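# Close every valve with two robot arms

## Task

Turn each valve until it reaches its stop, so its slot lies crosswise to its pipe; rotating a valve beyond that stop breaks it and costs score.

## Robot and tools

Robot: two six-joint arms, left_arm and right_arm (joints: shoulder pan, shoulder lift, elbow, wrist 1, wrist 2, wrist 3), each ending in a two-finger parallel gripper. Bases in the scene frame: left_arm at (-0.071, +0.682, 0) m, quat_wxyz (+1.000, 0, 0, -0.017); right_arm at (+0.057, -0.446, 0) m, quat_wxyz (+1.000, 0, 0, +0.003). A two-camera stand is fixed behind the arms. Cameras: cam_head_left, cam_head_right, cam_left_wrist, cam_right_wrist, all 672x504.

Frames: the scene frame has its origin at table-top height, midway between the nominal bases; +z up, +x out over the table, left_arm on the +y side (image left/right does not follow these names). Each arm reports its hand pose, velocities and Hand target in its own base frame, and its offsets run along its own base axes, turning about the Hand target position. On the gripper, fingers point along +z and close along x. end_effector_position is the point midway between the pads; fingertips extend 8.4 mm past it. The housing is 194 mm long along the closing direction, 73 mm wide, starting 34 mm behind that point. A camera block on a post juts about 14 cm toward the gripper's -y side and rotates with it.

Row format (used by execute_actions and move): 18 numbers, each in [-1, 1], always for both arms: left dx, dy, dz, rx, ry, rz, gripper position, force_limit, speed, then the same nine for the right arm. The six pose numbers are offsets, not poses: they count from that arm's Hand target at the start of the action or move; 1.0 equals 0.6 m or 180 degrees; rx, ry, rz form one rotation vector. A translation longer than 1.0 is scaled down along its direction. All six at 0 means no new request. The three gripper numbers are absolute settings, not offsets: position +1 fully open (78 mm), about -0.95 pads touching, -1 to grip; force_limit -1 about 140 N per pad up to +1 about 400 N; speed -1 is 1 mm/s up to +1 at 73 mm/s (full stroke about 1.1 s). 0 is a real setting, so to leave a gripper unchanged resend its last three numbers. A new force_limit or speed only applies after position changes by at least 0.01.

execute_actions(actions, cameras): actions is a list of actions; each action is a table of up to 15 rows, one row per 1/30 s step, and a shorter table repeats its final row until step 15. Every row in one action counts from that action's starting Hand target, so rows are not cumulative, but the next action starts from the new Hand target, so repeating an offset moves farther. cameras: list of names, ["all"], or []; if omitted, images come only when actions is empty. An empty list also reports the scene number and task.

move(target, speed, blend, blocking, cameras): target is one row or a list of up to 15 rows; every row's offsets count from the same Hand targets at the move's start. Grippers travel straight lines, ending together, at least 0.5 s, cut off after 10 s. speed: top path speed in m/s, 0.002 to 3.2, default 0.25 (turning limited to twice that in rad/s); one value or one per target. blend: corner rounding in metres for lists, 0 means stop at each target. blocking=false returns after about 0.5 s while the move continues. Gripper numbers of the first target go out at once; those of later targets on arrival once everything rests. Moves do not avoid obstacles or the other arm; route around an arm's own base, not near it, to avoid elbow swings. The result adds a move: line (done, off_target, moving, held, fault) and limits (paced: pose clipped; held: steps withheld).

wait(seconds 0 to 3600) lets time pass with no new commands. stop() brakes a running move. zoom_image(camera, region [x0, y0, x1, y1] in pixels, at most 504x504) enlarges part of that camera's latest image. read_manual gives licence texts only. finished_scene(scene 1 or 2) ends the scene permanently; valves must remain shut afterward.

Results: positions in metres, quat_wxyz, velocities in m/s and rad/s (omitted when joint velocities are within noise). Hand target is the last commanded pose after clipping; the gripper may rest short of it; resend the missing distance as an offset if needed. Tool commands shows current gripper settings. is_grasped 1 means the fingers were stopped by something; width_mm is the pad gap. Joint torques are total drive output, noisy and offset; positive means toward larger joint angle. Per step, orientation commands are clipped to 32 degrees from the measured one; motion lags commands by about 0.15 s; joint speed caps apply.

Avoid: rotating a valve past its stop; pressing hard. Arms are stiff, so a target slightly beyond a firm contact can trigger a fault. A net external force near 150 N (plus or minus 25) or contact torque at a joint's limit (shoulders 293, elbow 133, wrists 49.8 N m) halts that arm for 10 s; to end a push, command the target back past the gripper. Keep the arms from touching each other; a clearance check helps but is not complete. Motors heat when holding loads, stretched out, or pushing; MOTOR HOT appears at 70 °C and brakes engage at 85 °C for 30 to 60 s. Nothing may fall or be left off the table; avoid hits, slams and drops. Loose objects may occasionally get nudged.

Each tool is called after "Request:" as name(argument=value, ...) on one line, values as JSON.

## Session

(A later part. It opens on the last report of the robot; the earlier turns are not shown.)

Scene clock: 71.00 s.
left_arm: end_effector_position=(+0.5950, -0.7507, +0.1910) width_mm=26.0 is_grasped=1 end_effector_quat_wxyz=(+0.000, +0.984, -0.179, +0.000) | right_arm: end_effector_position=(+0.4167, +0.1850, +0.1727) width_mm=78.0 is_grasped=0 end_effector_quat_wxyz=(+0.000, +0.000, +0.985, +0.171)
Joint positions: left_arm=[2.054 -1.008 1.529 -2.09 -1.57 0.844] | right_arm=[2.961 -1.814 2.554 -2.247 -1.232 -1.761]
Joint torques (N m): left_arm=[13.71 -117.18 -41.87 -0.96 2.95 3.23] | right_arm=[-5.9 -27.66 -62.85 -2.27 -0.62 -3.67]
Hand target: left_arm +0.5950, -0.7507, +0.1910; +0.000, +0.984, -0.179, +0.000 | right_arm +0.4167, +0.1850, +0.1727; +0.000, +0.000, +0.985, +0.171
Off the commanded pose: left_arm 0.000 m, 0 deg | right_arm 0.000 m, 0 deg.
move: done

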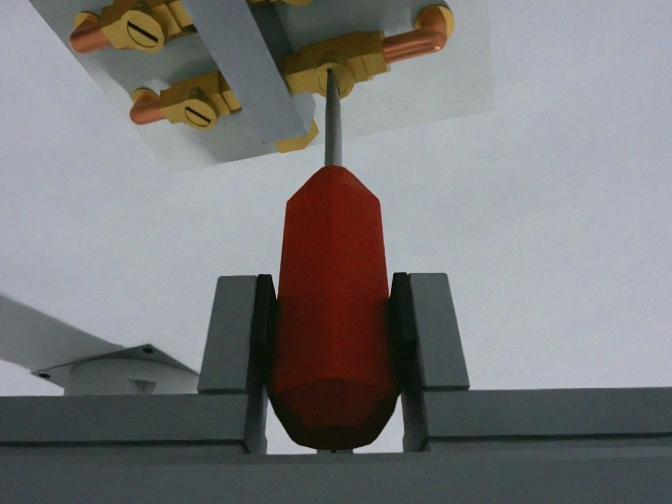

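Request:
move(target=[0.0003,0,0,0,0,-0.0167,-1,-1,-0.5,0,0,0,0,0,0,1,1,1], speed=0.05)

Request:
move(target=[0.0003,0,0,0,0,-0.0111,-1,-1,-0.5,0,0,0,0,0,0,1,1,1], speed=0.05, cameras=["cam_left_wrist"])

Request:
zoom_image(camera="cam_left_wrist", region=[290, 30, 370, 110])

Scene clock: 72.10 s.
left_arm: end_effector_position=(+0.5952, -0.7507, +0.1910) width_mm=26.0 is_grasped=1 end_effector_quat_wxyz=(+0.000, +0.979, -0.205, +0.000) | right_arm: end_effector_position=(+0.4167, +0.1850, +0.1727) width_mm=78.0 is_grasped=0 end_effector_quat_wxyz=(+0.000, +0.000, +0.985, +0.171)
Joint positions: left_arm=[2.055 -1.008 1.528 -2.09 -1.57 0.896] | right_arm=[2.961 -1.814 2.554 -2.247 -1.232 -1.761]
Joint torques (N m): left_arm=[13.92 -117.7 -41.74 -0.51 3.25 4.15] | right_arm=[-5.3 -26.81 -63.52 -2.29 -0.86 -3.66]
Hand target: left_arm +0.5952, -0.7507, +0.1910; +0.000, +0.979, -0.205, +0.000 | right_arm +0.4167, +0.1850, +0.1727; +0.000, +0.000, +0.985, +0.171
Off the commanded pose: left_arm 0.000 m, 0 deg | right_arm 0.000 m, 0 deg.
move: done

Scene clock: 72.90 s.
left_arm: end_effector_position=(+0.5953, -0.7507, +0.1910) width_mm=26.0 is_grasped=1 end_effector_quat_wxyz=(+0.000, +0.975, -0.222, +0.000) | right_arm: end_effector_position=(+0.4167, +0.1850, +0.1727) width_mm=78.0 is_grasped=0 end_effector_quat_wxyz=(+0.000, +0.000, +0.985, +0.171)
Joint positions: left_arm=[2.055 -1.008 1.528 -2.09 -1.57 0.931] | right_arm=[2.961 -1.814 2.554 -2.247 -1.232 -1.761]
Joint torques (N m): left_arm=[12.58 -117.66 -42.17 -0.45 3.91 4.12] | right_arm=[-6.23 -27.11 -63.64 -2.13 -0.5 -4.15]
Hand target: left_arm +0.5953, -0.7507, +0.1910; +0.000, +0.975, -0.222, +0.000 | right_arm +0.4167, +0.1850, +0.1727; +0.000, +0.000, +0.985, +0.171
Off the commanded pose: left_arm 0.000 m, 0 deg | right_arm 0.000 m, 0 deg.
move: done

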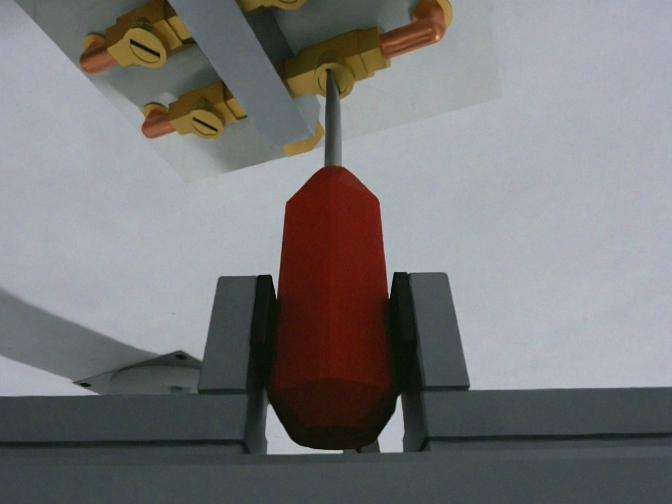

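Scaled by 6.300.

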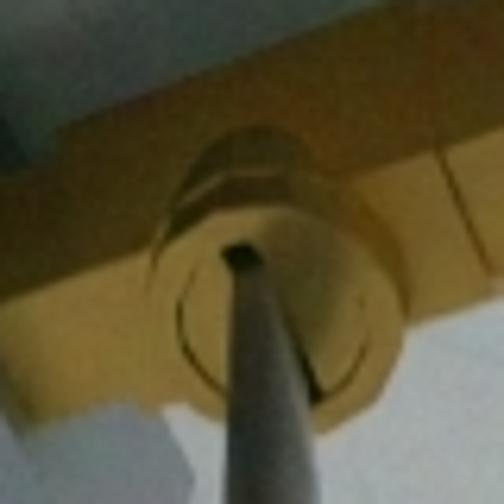

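Request:
move(target=[0.0,0,0.025,0,0,0.0,-1,-1,-0.5,0,0,0,0,0,0,1,1,1], speed=0.05, cameras=["cam_left_wrist"])

Request:
zoom_image(camera="cam_left_wrist", region=[280, 0, 390, 110])

Scene clock: 73.53 s.
left_arm: end_effector_position=(+0.5942, -0.7485, +0.1919) width_mm=26.0 is_grasped=1 end_effector_quat_wxyz=(-0.004, +0.975, -0.222, -0.003) | right_arm: end_effector_position=(+0.4167, +0.1850, +0.1727) width_mm=78.0 is_grasped=0 end_effector_quat_wxyz=(+0.000, +0.000, +0.985, +0.171)
Joint positions: left_arm=[2.055 -1.01 1.528 -2.079 -1.57 0.932] | right_arm=[2.961 -1.814 2.554 -2.247 -1.232 -1.761]
Joint torques (N m): left_arm=[-0.27 -158.57 -45.44 -5.97 0.04 0.42] | right_arm=[-6.18 -28.3 -63.47 -2.26 -0.63 -3.93]
Hand target: left_arm +0.5942, -0.7485, +0.1919; -0.004, +0.975, -0.222, -0.003 (not the last commanded pose) | right_arm +0.4167, +0.1850, +0.1727; +0.000, +0.000, +0.985, +0.171
Tool commands: left_gripper/position=-1.0 left_gripper/force_limit=-1.0 left_gripper/speed=-0.5 right_gripper/position=+1.0 right_gripper/force_limit=+1.0 right_gripper/speed=+1.0
Off the commanded pose: left_arm 0.014 m, 1 deg | right_arm 0.000 m, 0 deg.
FORCE FAULT: contact force on the left arm reached its limit, and that arm stopped. The contact can be on any part of that arm, not only on its tool. That arm's remaining commands of this call were not run. That arm is still stopped at the end of this call. That arm stays stopped for about 10 more seconds. Until then a move that you send moves the other arm only, and its call returns only when the move has ended. Once the stop has ended, the next robot result says so. If the stop ends while you think or write, that arm runs what you send next, counted from a new Hand target: where the arm stands when the stop ends. While its stop runs, that arm, its gripper or tool too, takes no new command. Until it ends, the stop uses up actions while you think or wait. An arm that is not stopped still takes commands.
move: fault (left_arm)

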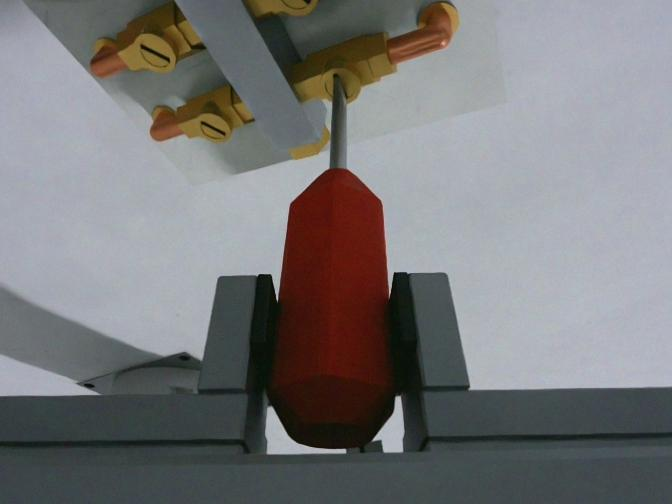

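Scaled by 4.582.

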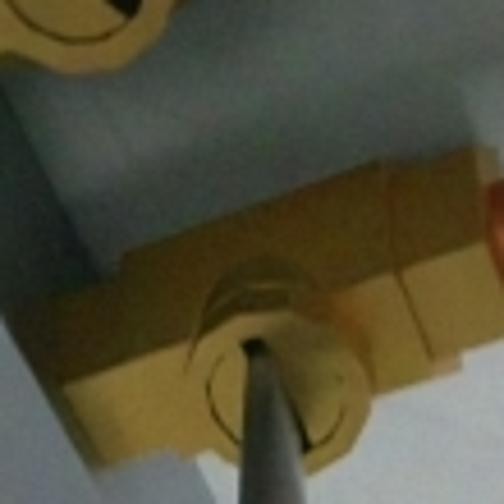

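Request:
wait(seconds=10.5, cameras=["cam_left_wrist","cam_right_wrist"])

Request:
zoom_image(camera="cam_left_wrist", region=[280, 30, 390, 140])

Request:
zoom_image(camera="cam_right_wrist", region=[260, 200, 340, 280])

Scene clock: 83.70 s.
left_arm: end_effector_position=(+0.5942, -0.7485, +0.1919) width_mm=26.0 is_grasped=1 end_effector_quat_wxyz=(-0.004, +0.975, -0.222, -0.003) | right_arm: end_effector_position=(+0.4167, +0.1850, +0.1727) width_mm=78.0 is_grasped=0 end_effector_quat_wxyz=(+0.000, +0.000, +0.985, +0.171)
Joint positions: left_arm=[2.055 -1.01 1.528 -2.079 -1.57 0.932] | right_arm=[2.961 -1.814 2.554 -2.247 -1.232 -1.761]
Joint torques (N m): left_arm=[0.31 -158.96 -45.37 -5.75 -0.17 0.25] | right_arm=[-7.49 -26.22 -63.54 -2.07 -0.2 -3.63]
Hand target: left_arm +0.5942, -0.7485, +0.1919; -0.004, +0.975, -0.222, -0.003 (not the last commanded pose) | right_arm +0.4167, +0.1850, +0.1727; +0.000, +0.000, +0.985, +0.171
Tool commands: left_gripper/position=-1.0 left_gripper/force_limit=-1.0 left_gripper/speed=-0.5 right_gripper/position=+1.0 right_gripper/force_limit=+1.0 right_gripper/speed=+1.0
Off the commanded pose: left_arm 0.014 m, 1 deg | right_arm 0.000 m, 0 deg.
FORCE FAULT, CONTINUED: the left arm's stop, for the force fault that an earlier result reported, is over. The rest of the stop counts as 19 of the actions that you can send in this scene. That arm's target is now where it stood when the stop ended, not its last command. That arm accepts commands again.
wait: 10.00 of 10.5 s (the remaining seconds did not pass); at rest from the start

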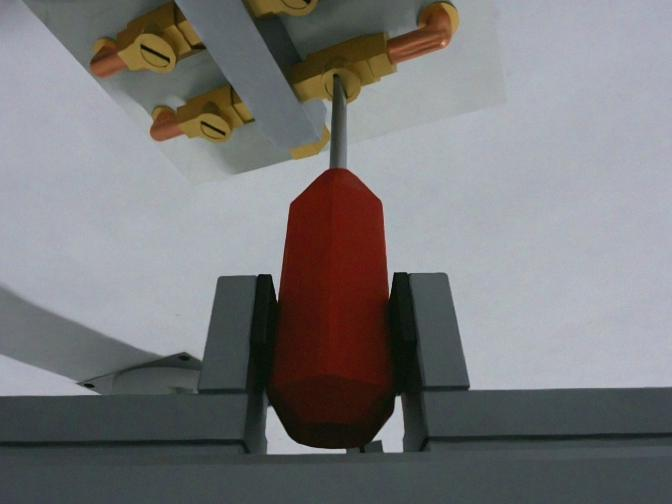

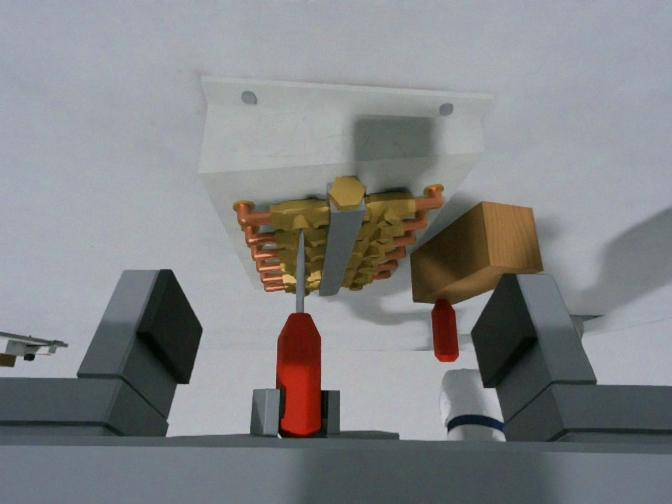

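Scaled by 4.582.

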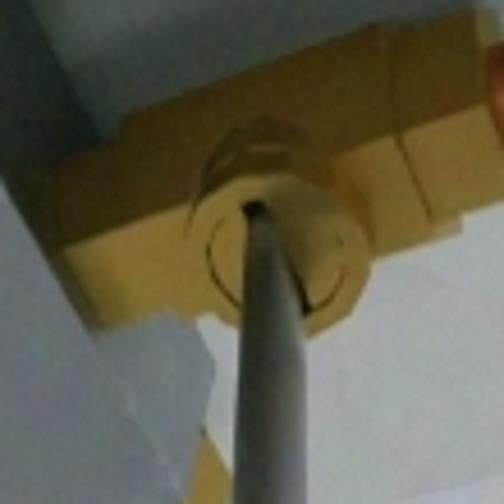

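Scaled by 6.300.

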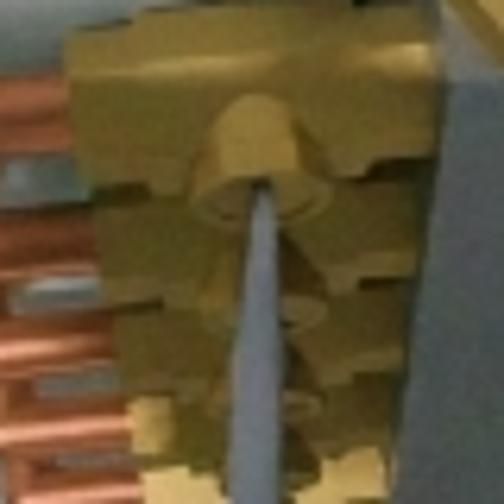

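Request:
move(target=[-0.0007,-0.0003,0.0,0,0,0.04,-1,-1,-0.5,0,0,0,0,0,0,1,1,1], speed=0.05, cameras=["cam_left_wrist"])

Request:
zoom_image(camera="cam_left_wrist", region=[280, 30, 390, 140])

Scene clock: 85.70 s.
left_arm: end_effector_position=(+0.5938, -0.7487, +0.1919) width_mm=26.0 is_grasped=1 end_effector_quat_wxyz=(-0.004, +0.987, -0.160, -0.003) | right_arm: end_effector_position=(+0.4167, +0.1850, +0.1727) width_mm=78.0 is_grasped=0 end_effector_quat_wxyz=(+0.000, +0.000, +0.985, +0.171)
Joint positions: left_arm=[2.055 -1.01 1.528 -2.079 -1.571 0.806] | right_arm=[2.961 -1.814 2.554 -2.247 -1.232 -1.761]
Joint torques (N m): left_arm=[-18.18 -175.01 -37.82 -5.25 -6.11 -1.14] | right_arm=[-7.46 -28.24 -62.67 -2.2 -0.09 -3.51]
Hand target: left_arm +0.5938, -0.7487, +0.1919; -0.004, +0.987, -0.160, -0.003 | right_arm +0.4167, +0.1850, +0.1727; +0.000, +0.000, +0.985, +0.171
Off the commanded pose: left_arm 0.000 m, 0 deg | right_arm 0.000 m, 0 deg.
move: done

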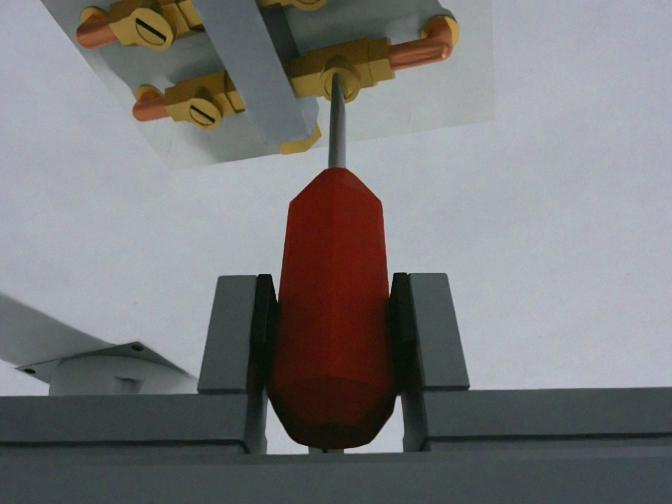

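Scaled by 4.582.

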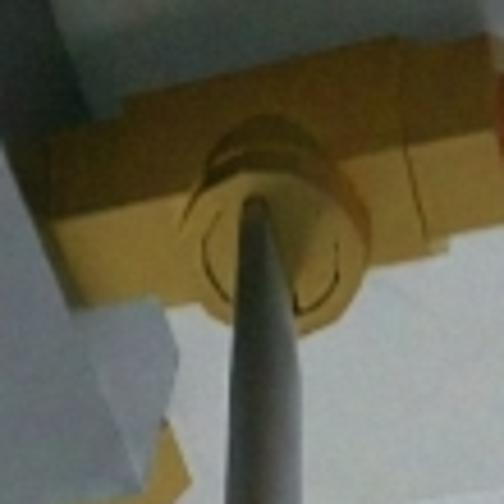

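Request:
move(target=[0,0,0.002,0,0,0,-1,-1,-0.5,0,0,0,0,0,0,1,1,1], speed=0.01)

Scene clock: 86.27 s.
left_arm: end_effector_position=(+0.5938, -0.7487, +0.1931) width_mm=26.0 is_grasped=1 end_effector_quat_wxyz=(-0.004, +0.987, -0.160, -0.003) | right_arm: end_effector_position=(+0.4167, +0.1850, +0.1727) width_mm=78.0 is_grasped=0 end_effector_quat_wxyz=(+0.000, +0.000, +0.985, +0.171)
Joint positions: left_arm=[2.055 -1.011 1.527 -2.077 -1.571 0.806] | right_arm=[2.961 -1.814 2.554 -2.247 -1.232 -1.761]
Joint torques (N m): left_arm=[-15.98 -176.49 -49.31 -2.91 -3.88 -1.91] | right_arm=[-5.96 -26.96 -63.54 -2.49 -0.07 -3.41]
Hand target: left_arm +0.5938, -0.7487, +0.1931; -0.004, +0.987, -0.160, -0.003 | right_arm +0.4167, +0.1850, +0.1727; +0.000, +0.000, +0.985, +0.171
Off the commanded pose: left_arm 0.000 m, 0 deg | right_arm 0.000 m, 0 deg.
move: done

Request:
move(target=[0,0,0.02,0,0,0,-1,-1,-0.5,0,0,0,0,0,0,1,1,1], speed=0.02, cameras=["cam_left_wrist","cam_right_wrist"])

Request:
zoom_image(camera="cam_left_wrist", region=[280, 10, 390, 120])

Request:
zoom_image(camera="cam_right_wrist", region=[260, 200, 340, 280])

Scene clock: 87.27 s.
left_arm: end_effector_position=(+0.5938, -0.7487, +0.2049) width_mm=26.0 is_grasped=1 end_effector_quat_wxyz=(-0.004, +0.987, -0.160, -0.003) | right_arm: end_effector_position=(+0.4167, +0.1850, +0.1727) width_mm=78.0 is_grasped=0 end_effector_quat_wxyz=(+0.000, +0.000, +0.985, +0.171)
Joint positions: left_arm=[2.055 -1.021 1.519 -2.06 -1.571 0.806] | right_arm=[2.961 -1.814 2.554 -2.247 -1.232 -1.761]
Joint torques (N m): left_arm=[-3.21 -175.61 -51.46 -3.39 1.23 -1.73] | right_arm=[-6.26 -27.47 -62.72 -2.33 -0.18 -3.63]
Hand target: left_arm +0.5938, -0.7487, +0.2051; -0.004, +0.987, -0.160, -0.003 | right_arm +0.4167, +0.1850, +0.1727; +0.000, +0.000, +0.985, +0.171
Off the commanded pose: left_arm 0.000 m, 0 deg | right_arm 0.000 m, 0 deg.
move: done

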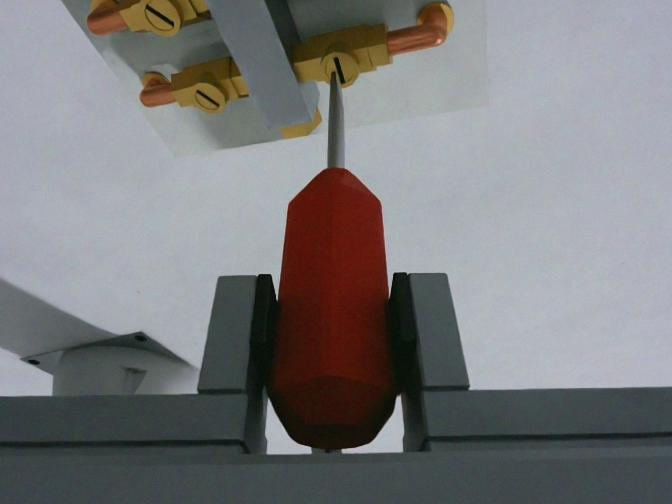

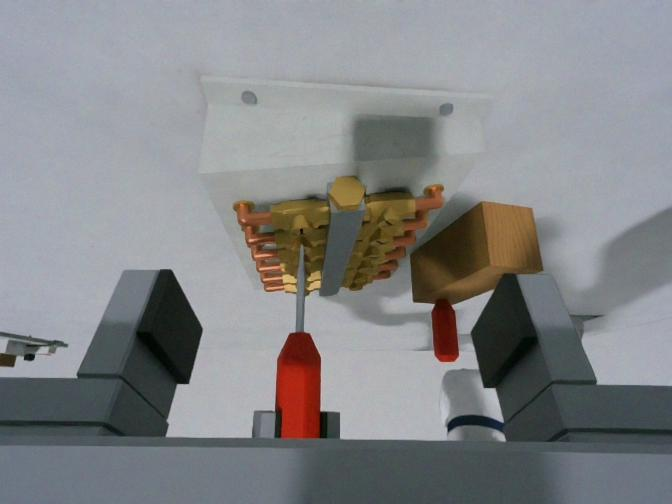

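Scaled by 4.582.

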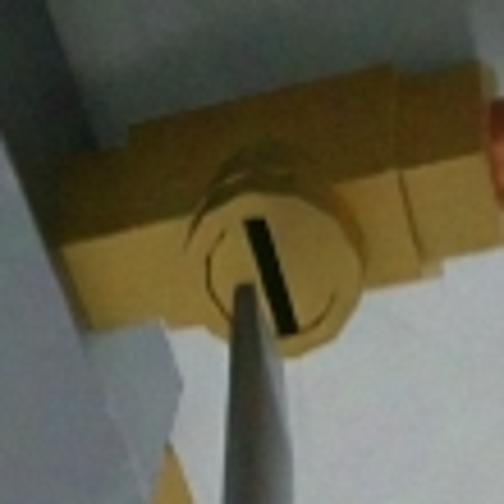

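Scaled by 6.300.

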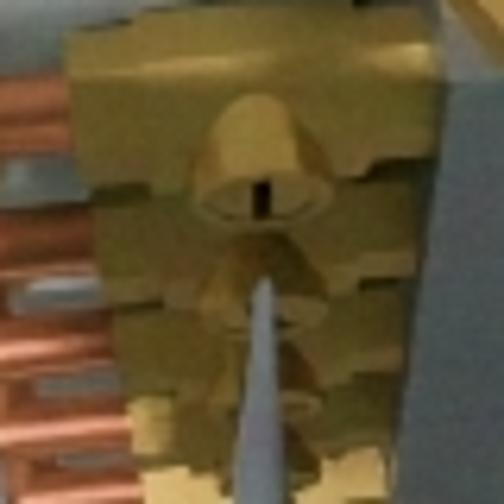

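Request:
move(target=[[0,0,0.01,0,0,0,-0.98,0,-0.5,0,0,0,0,0,0,1,1,1],[-0.0005,0.0648,0.01,-0.0022,-0.0023,0.1933,-0.98,0,-0.5,0,0,0,0,0,0,1,1,1],[-0.0005,0.0648,-0.0083,-0.0022,-0.0023,0.1933,-0.98,0,-0.5,0,0,0,0,0,0,1,1,1]], speed=0.15, cameras=["cam_left_wrist","cam_right_wrist"])

Request:
zoom_image(camera="cam_left_wrist", region=[290, 30, 370, 110])

Request:
zoom_image(camera="cam_right_wrist", region=[260, 210, 340, 290])

Scene clock: 91.90 s.
left_arm: end_effector_position=(+0.5935, -0.7098, +0.2004) width_mm=25.2 is_grasped=1 end_effector_quat_wxyz=(+0.000, +0.990, +0.142, +0.000) | right_arm: end_effector_position=(+0.4167, +0.1850, +0.1727) width_mm=78.0 is_grasped=0 end_effector_quat_wxyz=(+0.000, +0.000, +0.985, +0.171)
Joint positions: left_arm=[2.074 -1.063 1.599 -2.107 -1.571 0.218] | right_arm=[2.961 -1.814 2.554 -2.247 -1.232 -1.761]
Joint torques (N m): left_arm=[14.05 -126.79 -39.79 -8.46 4.15 -1.92] | right_arm=[-6.67 -27.39 -62.97 -2.23 0.1 -3.36]
Hand target: left_arm +0.5935, -0.7098, +0.2002; +0.000, +0.990, +0.142, +0.000 | right_arm +0.4167, +0.1850, +0.1727; +0.000, +0.000, +0.985, +0.171
Off the commanded pose: left_arm 0.000 m, 0 deg | right_arm 0.000 m, 0 deg.
move: done

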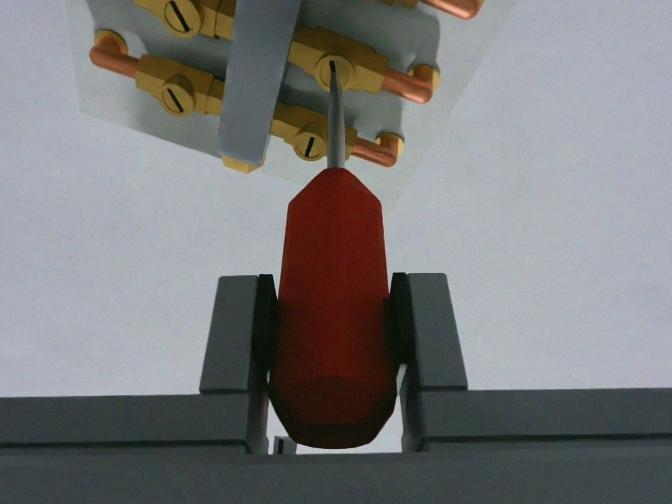

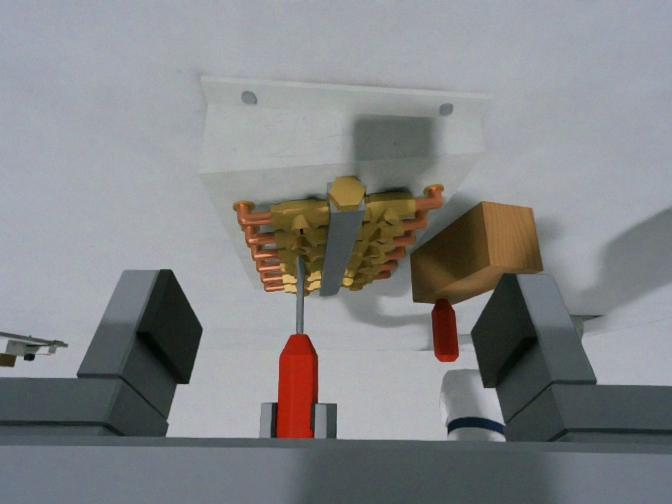

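Scaled by 6.300.

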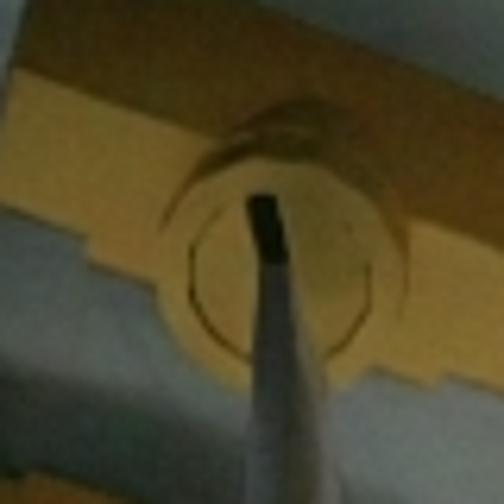

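Scaled by 6.300.

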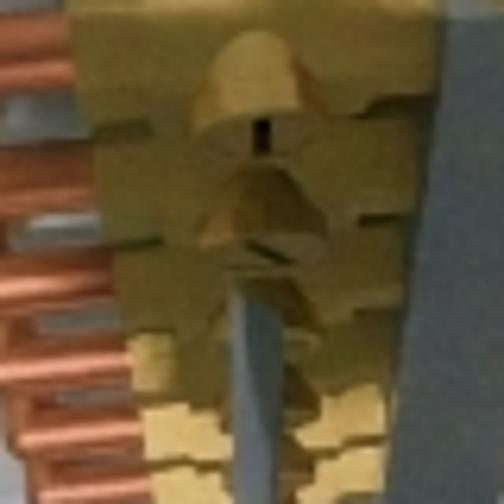

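Request:
zoom_image(camera="cam_left_wrist", region=[315, 55, 355, 95])

Request:
zoom_image(camera="cam_right_wrist", region=[285, 235, 325, 275])

Scaled by 12.600.

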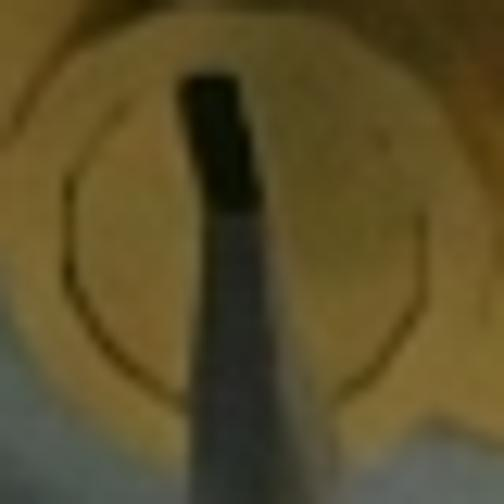

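Scaled by 12.600.

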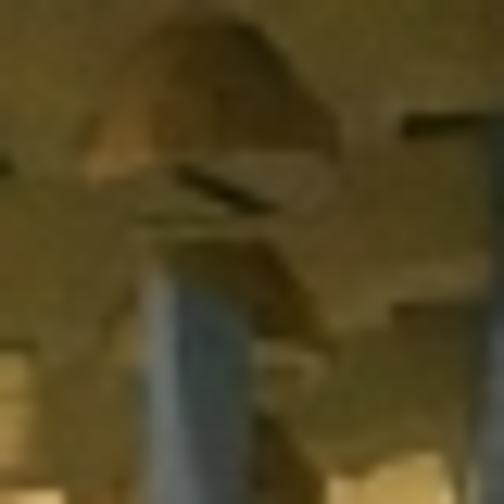

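Request:
move(target=[-0.0007,0.0004,-0.0035,0,0,-0.0333,-0.98,0,-0.5,0,0,0,0,0,0,1,1,1], speed=0.1, cameras=["cam_left_wrist","cam_right_wrist"])

Request:
zoom_image(camera="cam_left_wrist", region=[315, 55, 355, 95])

Request:
zoom_image(camera="cam_right_wrist", region=[285, 235, 325, 275])

Scene clock: 94.07 s.
left_arm: end_effector_position=(+0.5931, -0.7095, +0.1981) width_mm=25.2 is_grasped=1 end_effector_quat_wxyz=(+0.000, +0.996, +0.090, +0.000) | right_arm: end_effector_position=(+0.4167, +0.1850, +0.1727) width_mm=78.0 is_grasped=0 end_effector_quat_wxyz=(+0.000, +0.000, +0.985, +0.171)
Joint positions: left_arm=[2.074 -1.062 1.602 -2.111 -1.571 0.322] | right_arm=[2.961 -1.814 2.554 -2.247 -1.232 -1.761]
Joint torques (N m): left_arm=[-15.85 -129.65 -39.38 -8.35 -2.18 2.28] | right_arm=[-6.01 -27.42 -63.63 -2.41 0.33 -3.61]
Hand target: left_arm +0.5931, -0.7095, +0.1981; +0.000, +0.996, +0.090, +0.000 | right_arm +0.4167, +0.1850, +0.1727; +0.000, +0.000, +0.985, +0.171
Off the commanded pose: left_arm 0.000 m, 0 deg | right_arm 0.000 m, 0 deg.
move: done

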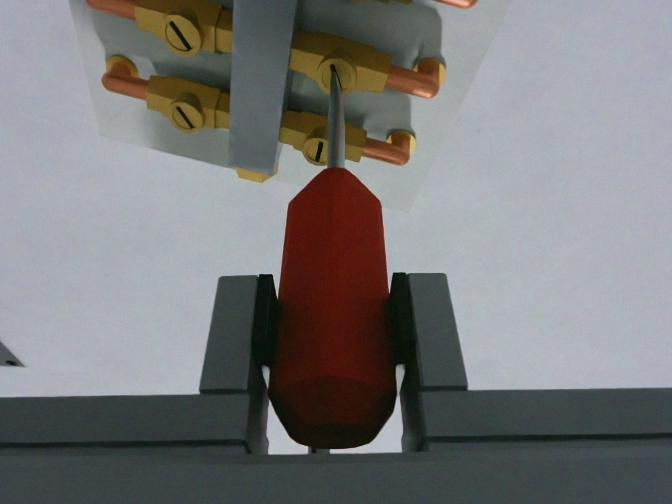

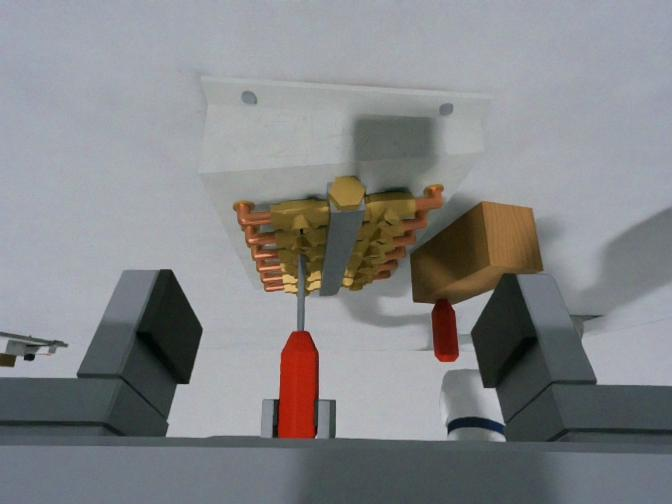

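Scaled by 12.600.

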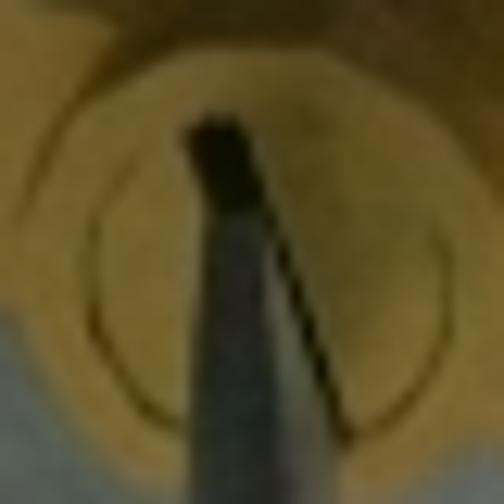

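Scaled by 12.600.

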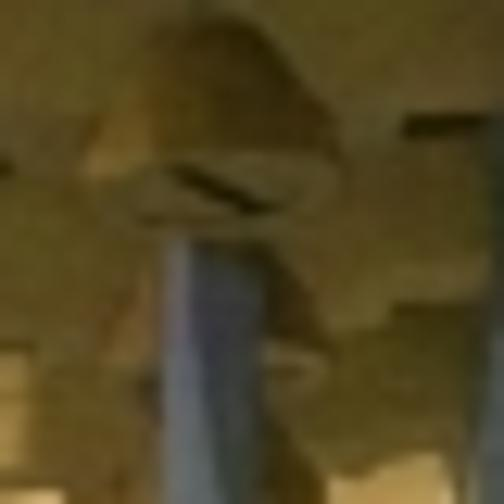

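Request:
move(target=[0,0,-0.0072,0,0,0,-0.98,0,-0.5,0,0,0,0,0,0,1,1,1], speed=0.02, cameras=["cam_left_wrist","cam_right_wrist"])

Request:
zoom_image(camera="cam_left_wrist", region=[315, 55, 355, 95])

Request:
zoom_image(camera="cam_right_wrist", region=[285, 235, 325, 275])

Scene clock: 94.93 s.
left_arm: end_effector_position=(+0.5931, -0.7095, +0.1939) width_mm=25.2 is_grasped=1 end_effector_quat_wxyz=(+0.000, +0.996, +0.090, +0.000) | right_arm: end_effector_position=(+0.4167, +0.1850, +0.1727) width_mm=78.0 is_grasped=0 end_effector_quat_wxyz=(+0.000, +0.000, +0.985, +0.171)
Joint positions: left_arm=[2.074 -1.058 1.605 -2.118 -1.571 0.322] | right_arm=[2.961 -1.814 2.554 -2.247 -1.232 -1.761]
Joint torques (N m): left_arm=[-15.87 -129.49 -38.28 -8.45 -4.03 2.46] | right_arm=[-6.33 -24.84 -63.44 -2.19 0.4 -3.03]
Hand target: left_arm +0.5931, -0.7095, +0.1937; +0.000, +0.996, +0.090, +0.000 | right_arm +0.4167, +0.1850, +0.1727; +0.000, +0.000, +0.985, +0.171
Off the commanded pose: left_arm 0.000 m, 0 deg | right_arm 0.000 m, 0 deg.
move: done

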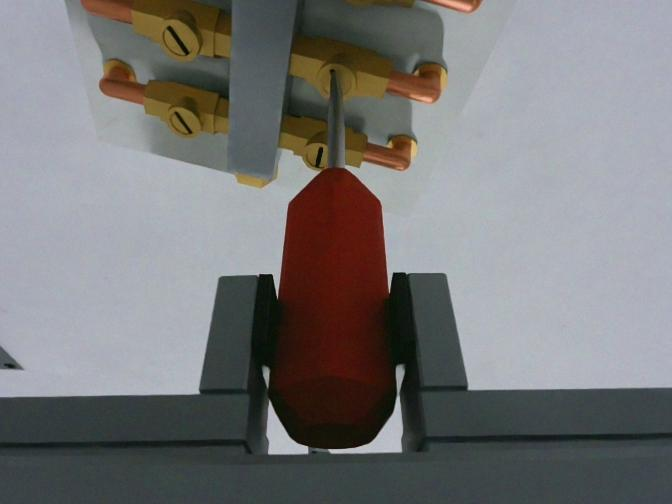

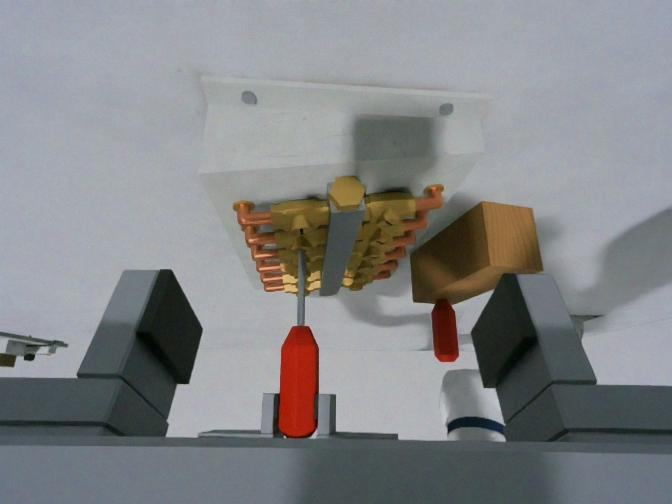

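Scaled by 12.600.

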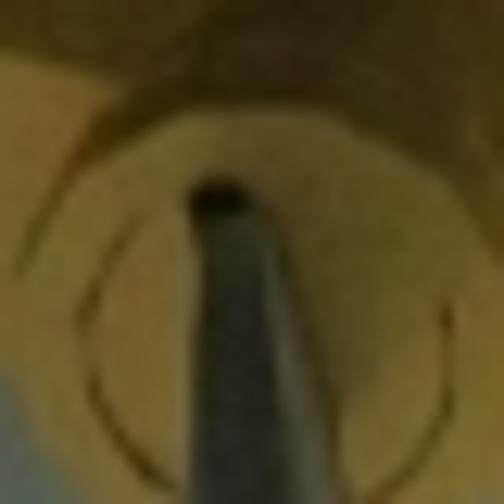

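Scaled by 12.600.

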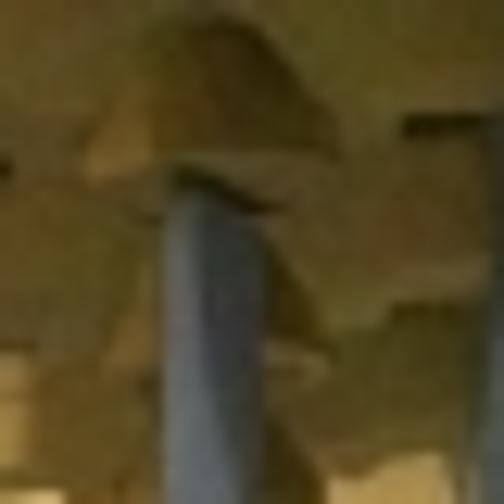

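Request:
move(target=[0,0,-0.0013,0,0,0,-0.98,0,-0.5,0,0,0,0,0,0,1,1,1], speed=0.01)

Scene clock: 95.50 s.
left_arm: end_effector_position=(+0.5931, -0.7096, +0.1931) width_mm=25.2 is_grasped=1 end_effector_quat_wxyz=(+0.000, +0.996, +0.090, +0.000) | right_arm: end_effector_position=(+0.4167, +0.1850, +0.1727) width_mm=78.0 is_grasped=0 end_effector_quat_wxyz=(+0.000, +0.000, +0.985, +0.171)
Joint positions: left_arm=[2.074 -1.058 1.605 -2.119 -1.571 0.322] | right_arm=[2.961 -1.814 2.554 -2.247 -1.232 -1.761]
Joint torques (N m): left_arm=[-13.03 -102.34 -29.01 -5.83 -3.62 2.3] | right_arm=[-7.64 -26.18 -63.31 -2.25 0.26 -3.49]
Hand target: left_arm +0.5931, -0.7095, +0.1930; +0.000, +0.996, +0.090, +0.000 | right_arm +0.4167, +0.1850, +0.1727; +0.000, +0.000, +0.985, +0.171
Off the commanded pose: left_arm 0.000 m, 0 deg | right_arm 0.000 m, 0 deg.
move: done

Request:
move(target=[0.0024,0.0014,0.001,0,0,-0.1667,-0.98,0,-0.5,0,0,0,0,0,0,1,1,1], speed=0.12, cameras=["cam_left_wrist"])

Request:
zoom_image(camera="cam_left_wrist", region=[315, 55, 355, 95])

Scene clock: 98.50 s.
left_arm: end_effector_position=(+0.5945, -0.7087, +0.1936) width_mm=25.2 is_grasped=1 end_effector_quat_wxyz=(+0.000, +0.985, -0.170, +0.000) | right_arm: end_effector_position=(+0.4167, +0.1850, +0.1727) width_mm=78.0 is_grasped=0 end_effector_quat_wxyz=(+0.000, +0.000, +0.985, +0.171)
Joint positions: left_arm=[2.076 -1.058 1.604 -2.118 -1.571 0.848] | right_arm=[2.961 -1.814 2.554 -2.247 -1.232 -1.761]
Joint torques (N m): left_arm=[13.94 -166.7 -49.51 -3.47 -4.44 2.85] | right_arm=[-6.06 -28.44 -62.91 -2.32 0.5 -2.96]
Hand target: left_arm +0.5945, -0.7087, +0.1936; +0.000, +0.985, -0.171, +0.000 | right_arm +0.4167, +0.1850, +0.1727; +0.000, +0.000, +0.985, +0.171
Off the commanded pose: left_arm 0.000 m, 0 deg | right_arm 0.000 m, 0 deg.
move: done

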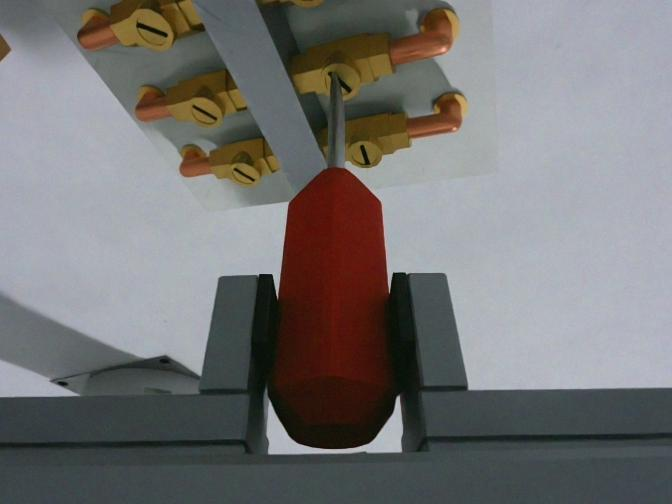

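Scaled by 12.600.

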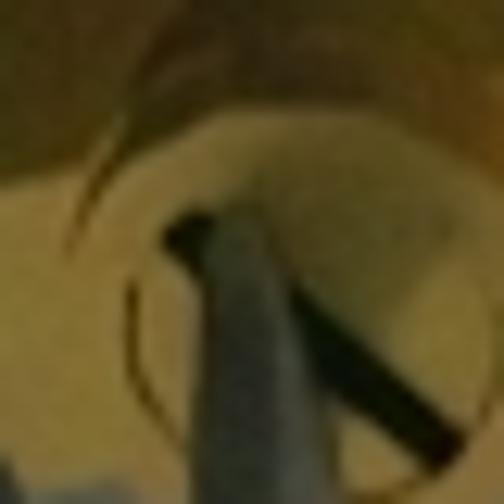

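Request:
move(target=[[0,0,0.008,0,0,0,-0.98,0,-0.5,0,0,0,0,0,0,1,1,1],[-0.0008,-0.0033,0.008,0,0,0.1667,-0.98,0,-0.5,0,0,0,0,0,0,1,1,1],[-0.0008,-0.0033,0.001,0,0,0.1667,-0.98,0,-0.5,0,0,0,0,0,0,1,1,1]], speed=0.15, cameras=["cam_left_wrist","cam_right_wrist"])

Request:
zoom_image(camera="cam_left_wrist", region=[315, 55, 355, 95])

Request:
zoom_image(camera="cam_right_wrist", region=[285, 235, 325, 275])

Scene clock: 101.83 s.
left_arm: end_effector_position=(+0.5941, -0.7107, +0.1944) width_mm=25.2 is_grasped=1 end_effector_quat_wxyz=(+0.000, +0.996, +0.090, +0.000) | right_arm: end_effector_position=(+0.4167, +0.1850, +0.1727) width_mm=78.0 is_grasped=0 end_effector_quat_wxyz=(+0.000, +0.000, +0.985, +0.171)
Joint positions: left_arm=[2.074 -1.057 1.601 -2.116 -1.571 0.323] | right_arm=[2.961 -1.814 2.554 -2.247 -1.232 -1.761]
Joint torques (N m): left_arm=[-14.96 -125.04 -39.81 -8.12 4.18 -1.66] | right_arm=[-6.54 -28.01 -62.89 -2.52 0.59 -3.47]
Hand target: left_arm +0.5941, -0.7107, +0.1942; +0.000, +0.996, +0.090, +0.000 | right_arm +0.4167, +0.1850, +0.1727; +0.000, +0.000, +0.985, +0.171
Off the commanded pose: left_arm 0.000 m, 0 deg | right_arm 0.000 m, 0 deg.
move: done

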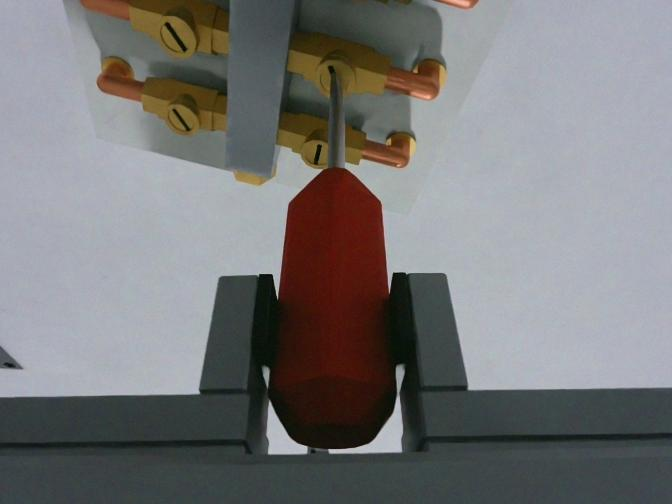

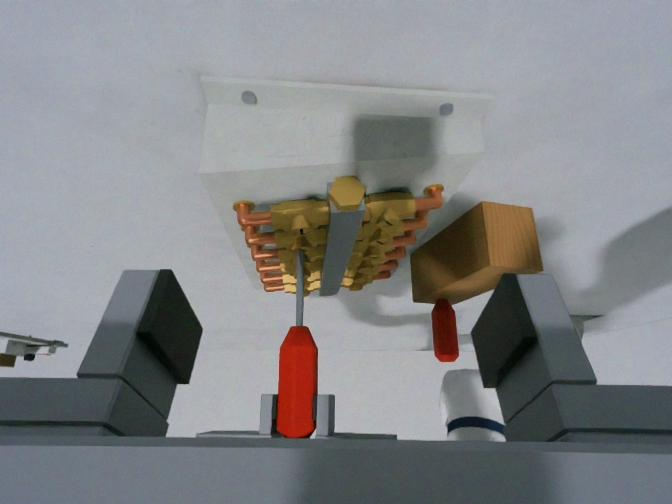

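Scaled by 12.600.

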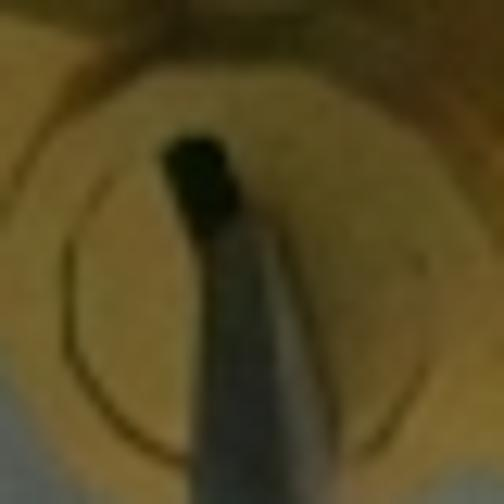

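Scaled by 12.600.

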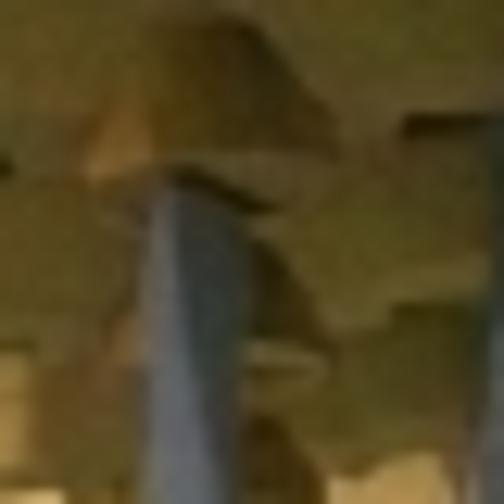

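Request:
move(target=[-0.0003,0,-0.0027,0,0,0,-0.98,0,-0.5,0,0,0,0,0,0,1,1,1], speed=0.01, cameras=["cam_left_wrist","cam_right_wrist"])

Request:
zoom_image(camera="cam_left_wrist", region=[315, 55, 355, 95])

Request:
zoom_image(camera="cam_right_wrist", region=[285, 235, 325, 275])

Scene clock: 102.93 s.
left_arm: end_effector_position=(+0.5939, -0.7108, +0.1929) width_mm=25.2 is_grasped=1 end_effector_quat_wxyz=(+0.000, +0.996, +0.090, +0.000) | right_arm: end_effector_position=(+0.4167, +0.1850, +0.1727) width_mm=78.0 is_grasped=0 end_effector_quat_wxyz=(+0.000, +0.000, +0.985, +0.171)
Joint positions: left_arm=[2.074 -1.055 1.602 -2.119 -1.571 0.323] | right_arm=[2.961 -1.814 2.554 -2.247 -1.232 -1.761]
Joint torques (N m): left_arm=[-13.89 -77.56 -19.94 -3.14 3.67 -1.89] | right_arm=[-5.63 -28.55 -63.01 -2.48 0.53 -3.19]
Hand target: left_arm +0.5939, -0.7107, +0.1925; +0.000, +0.996, +0.090, +0.000 | right_arm +0.4167, +0.1850, +0.1727; +0.000, +0.000, +0.985, +0.171
Off the commanded pose: left_arm 0.000 m, 0 deg | right_arm 0.000 m, 0 deg.
move: done

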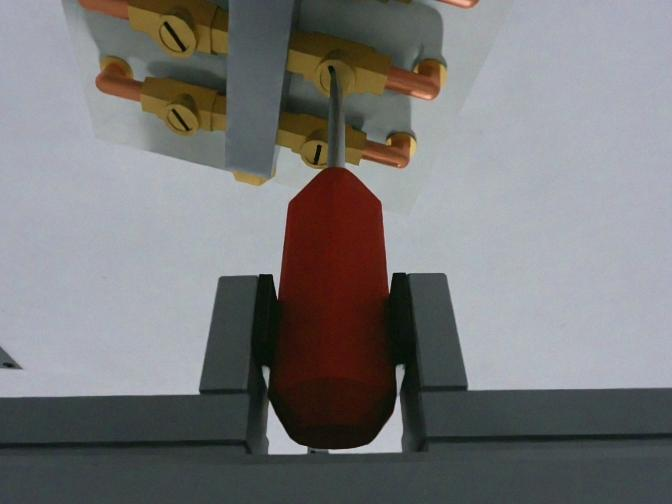

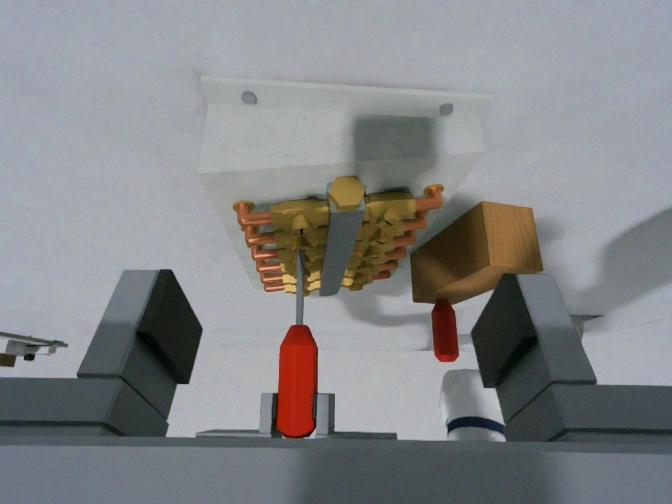

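Scaled by 12.600.

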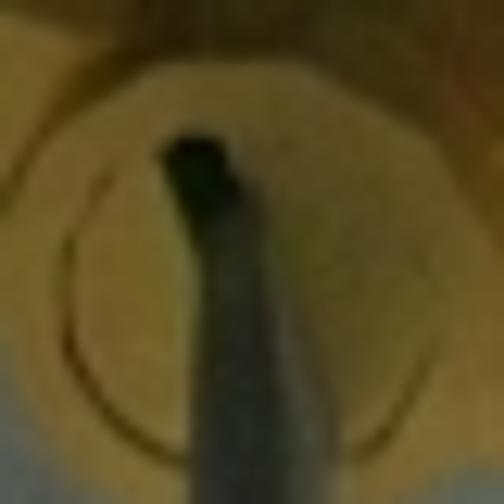

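Scaled by 12.600.

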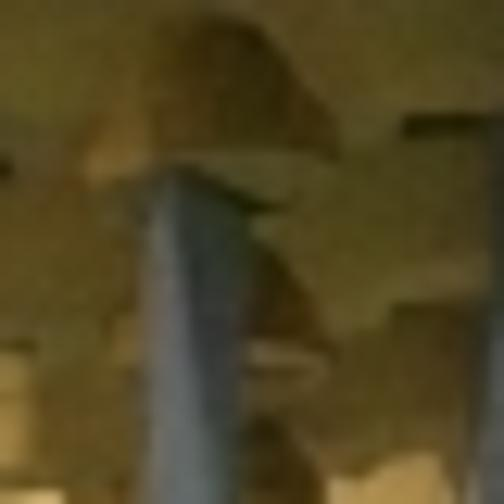

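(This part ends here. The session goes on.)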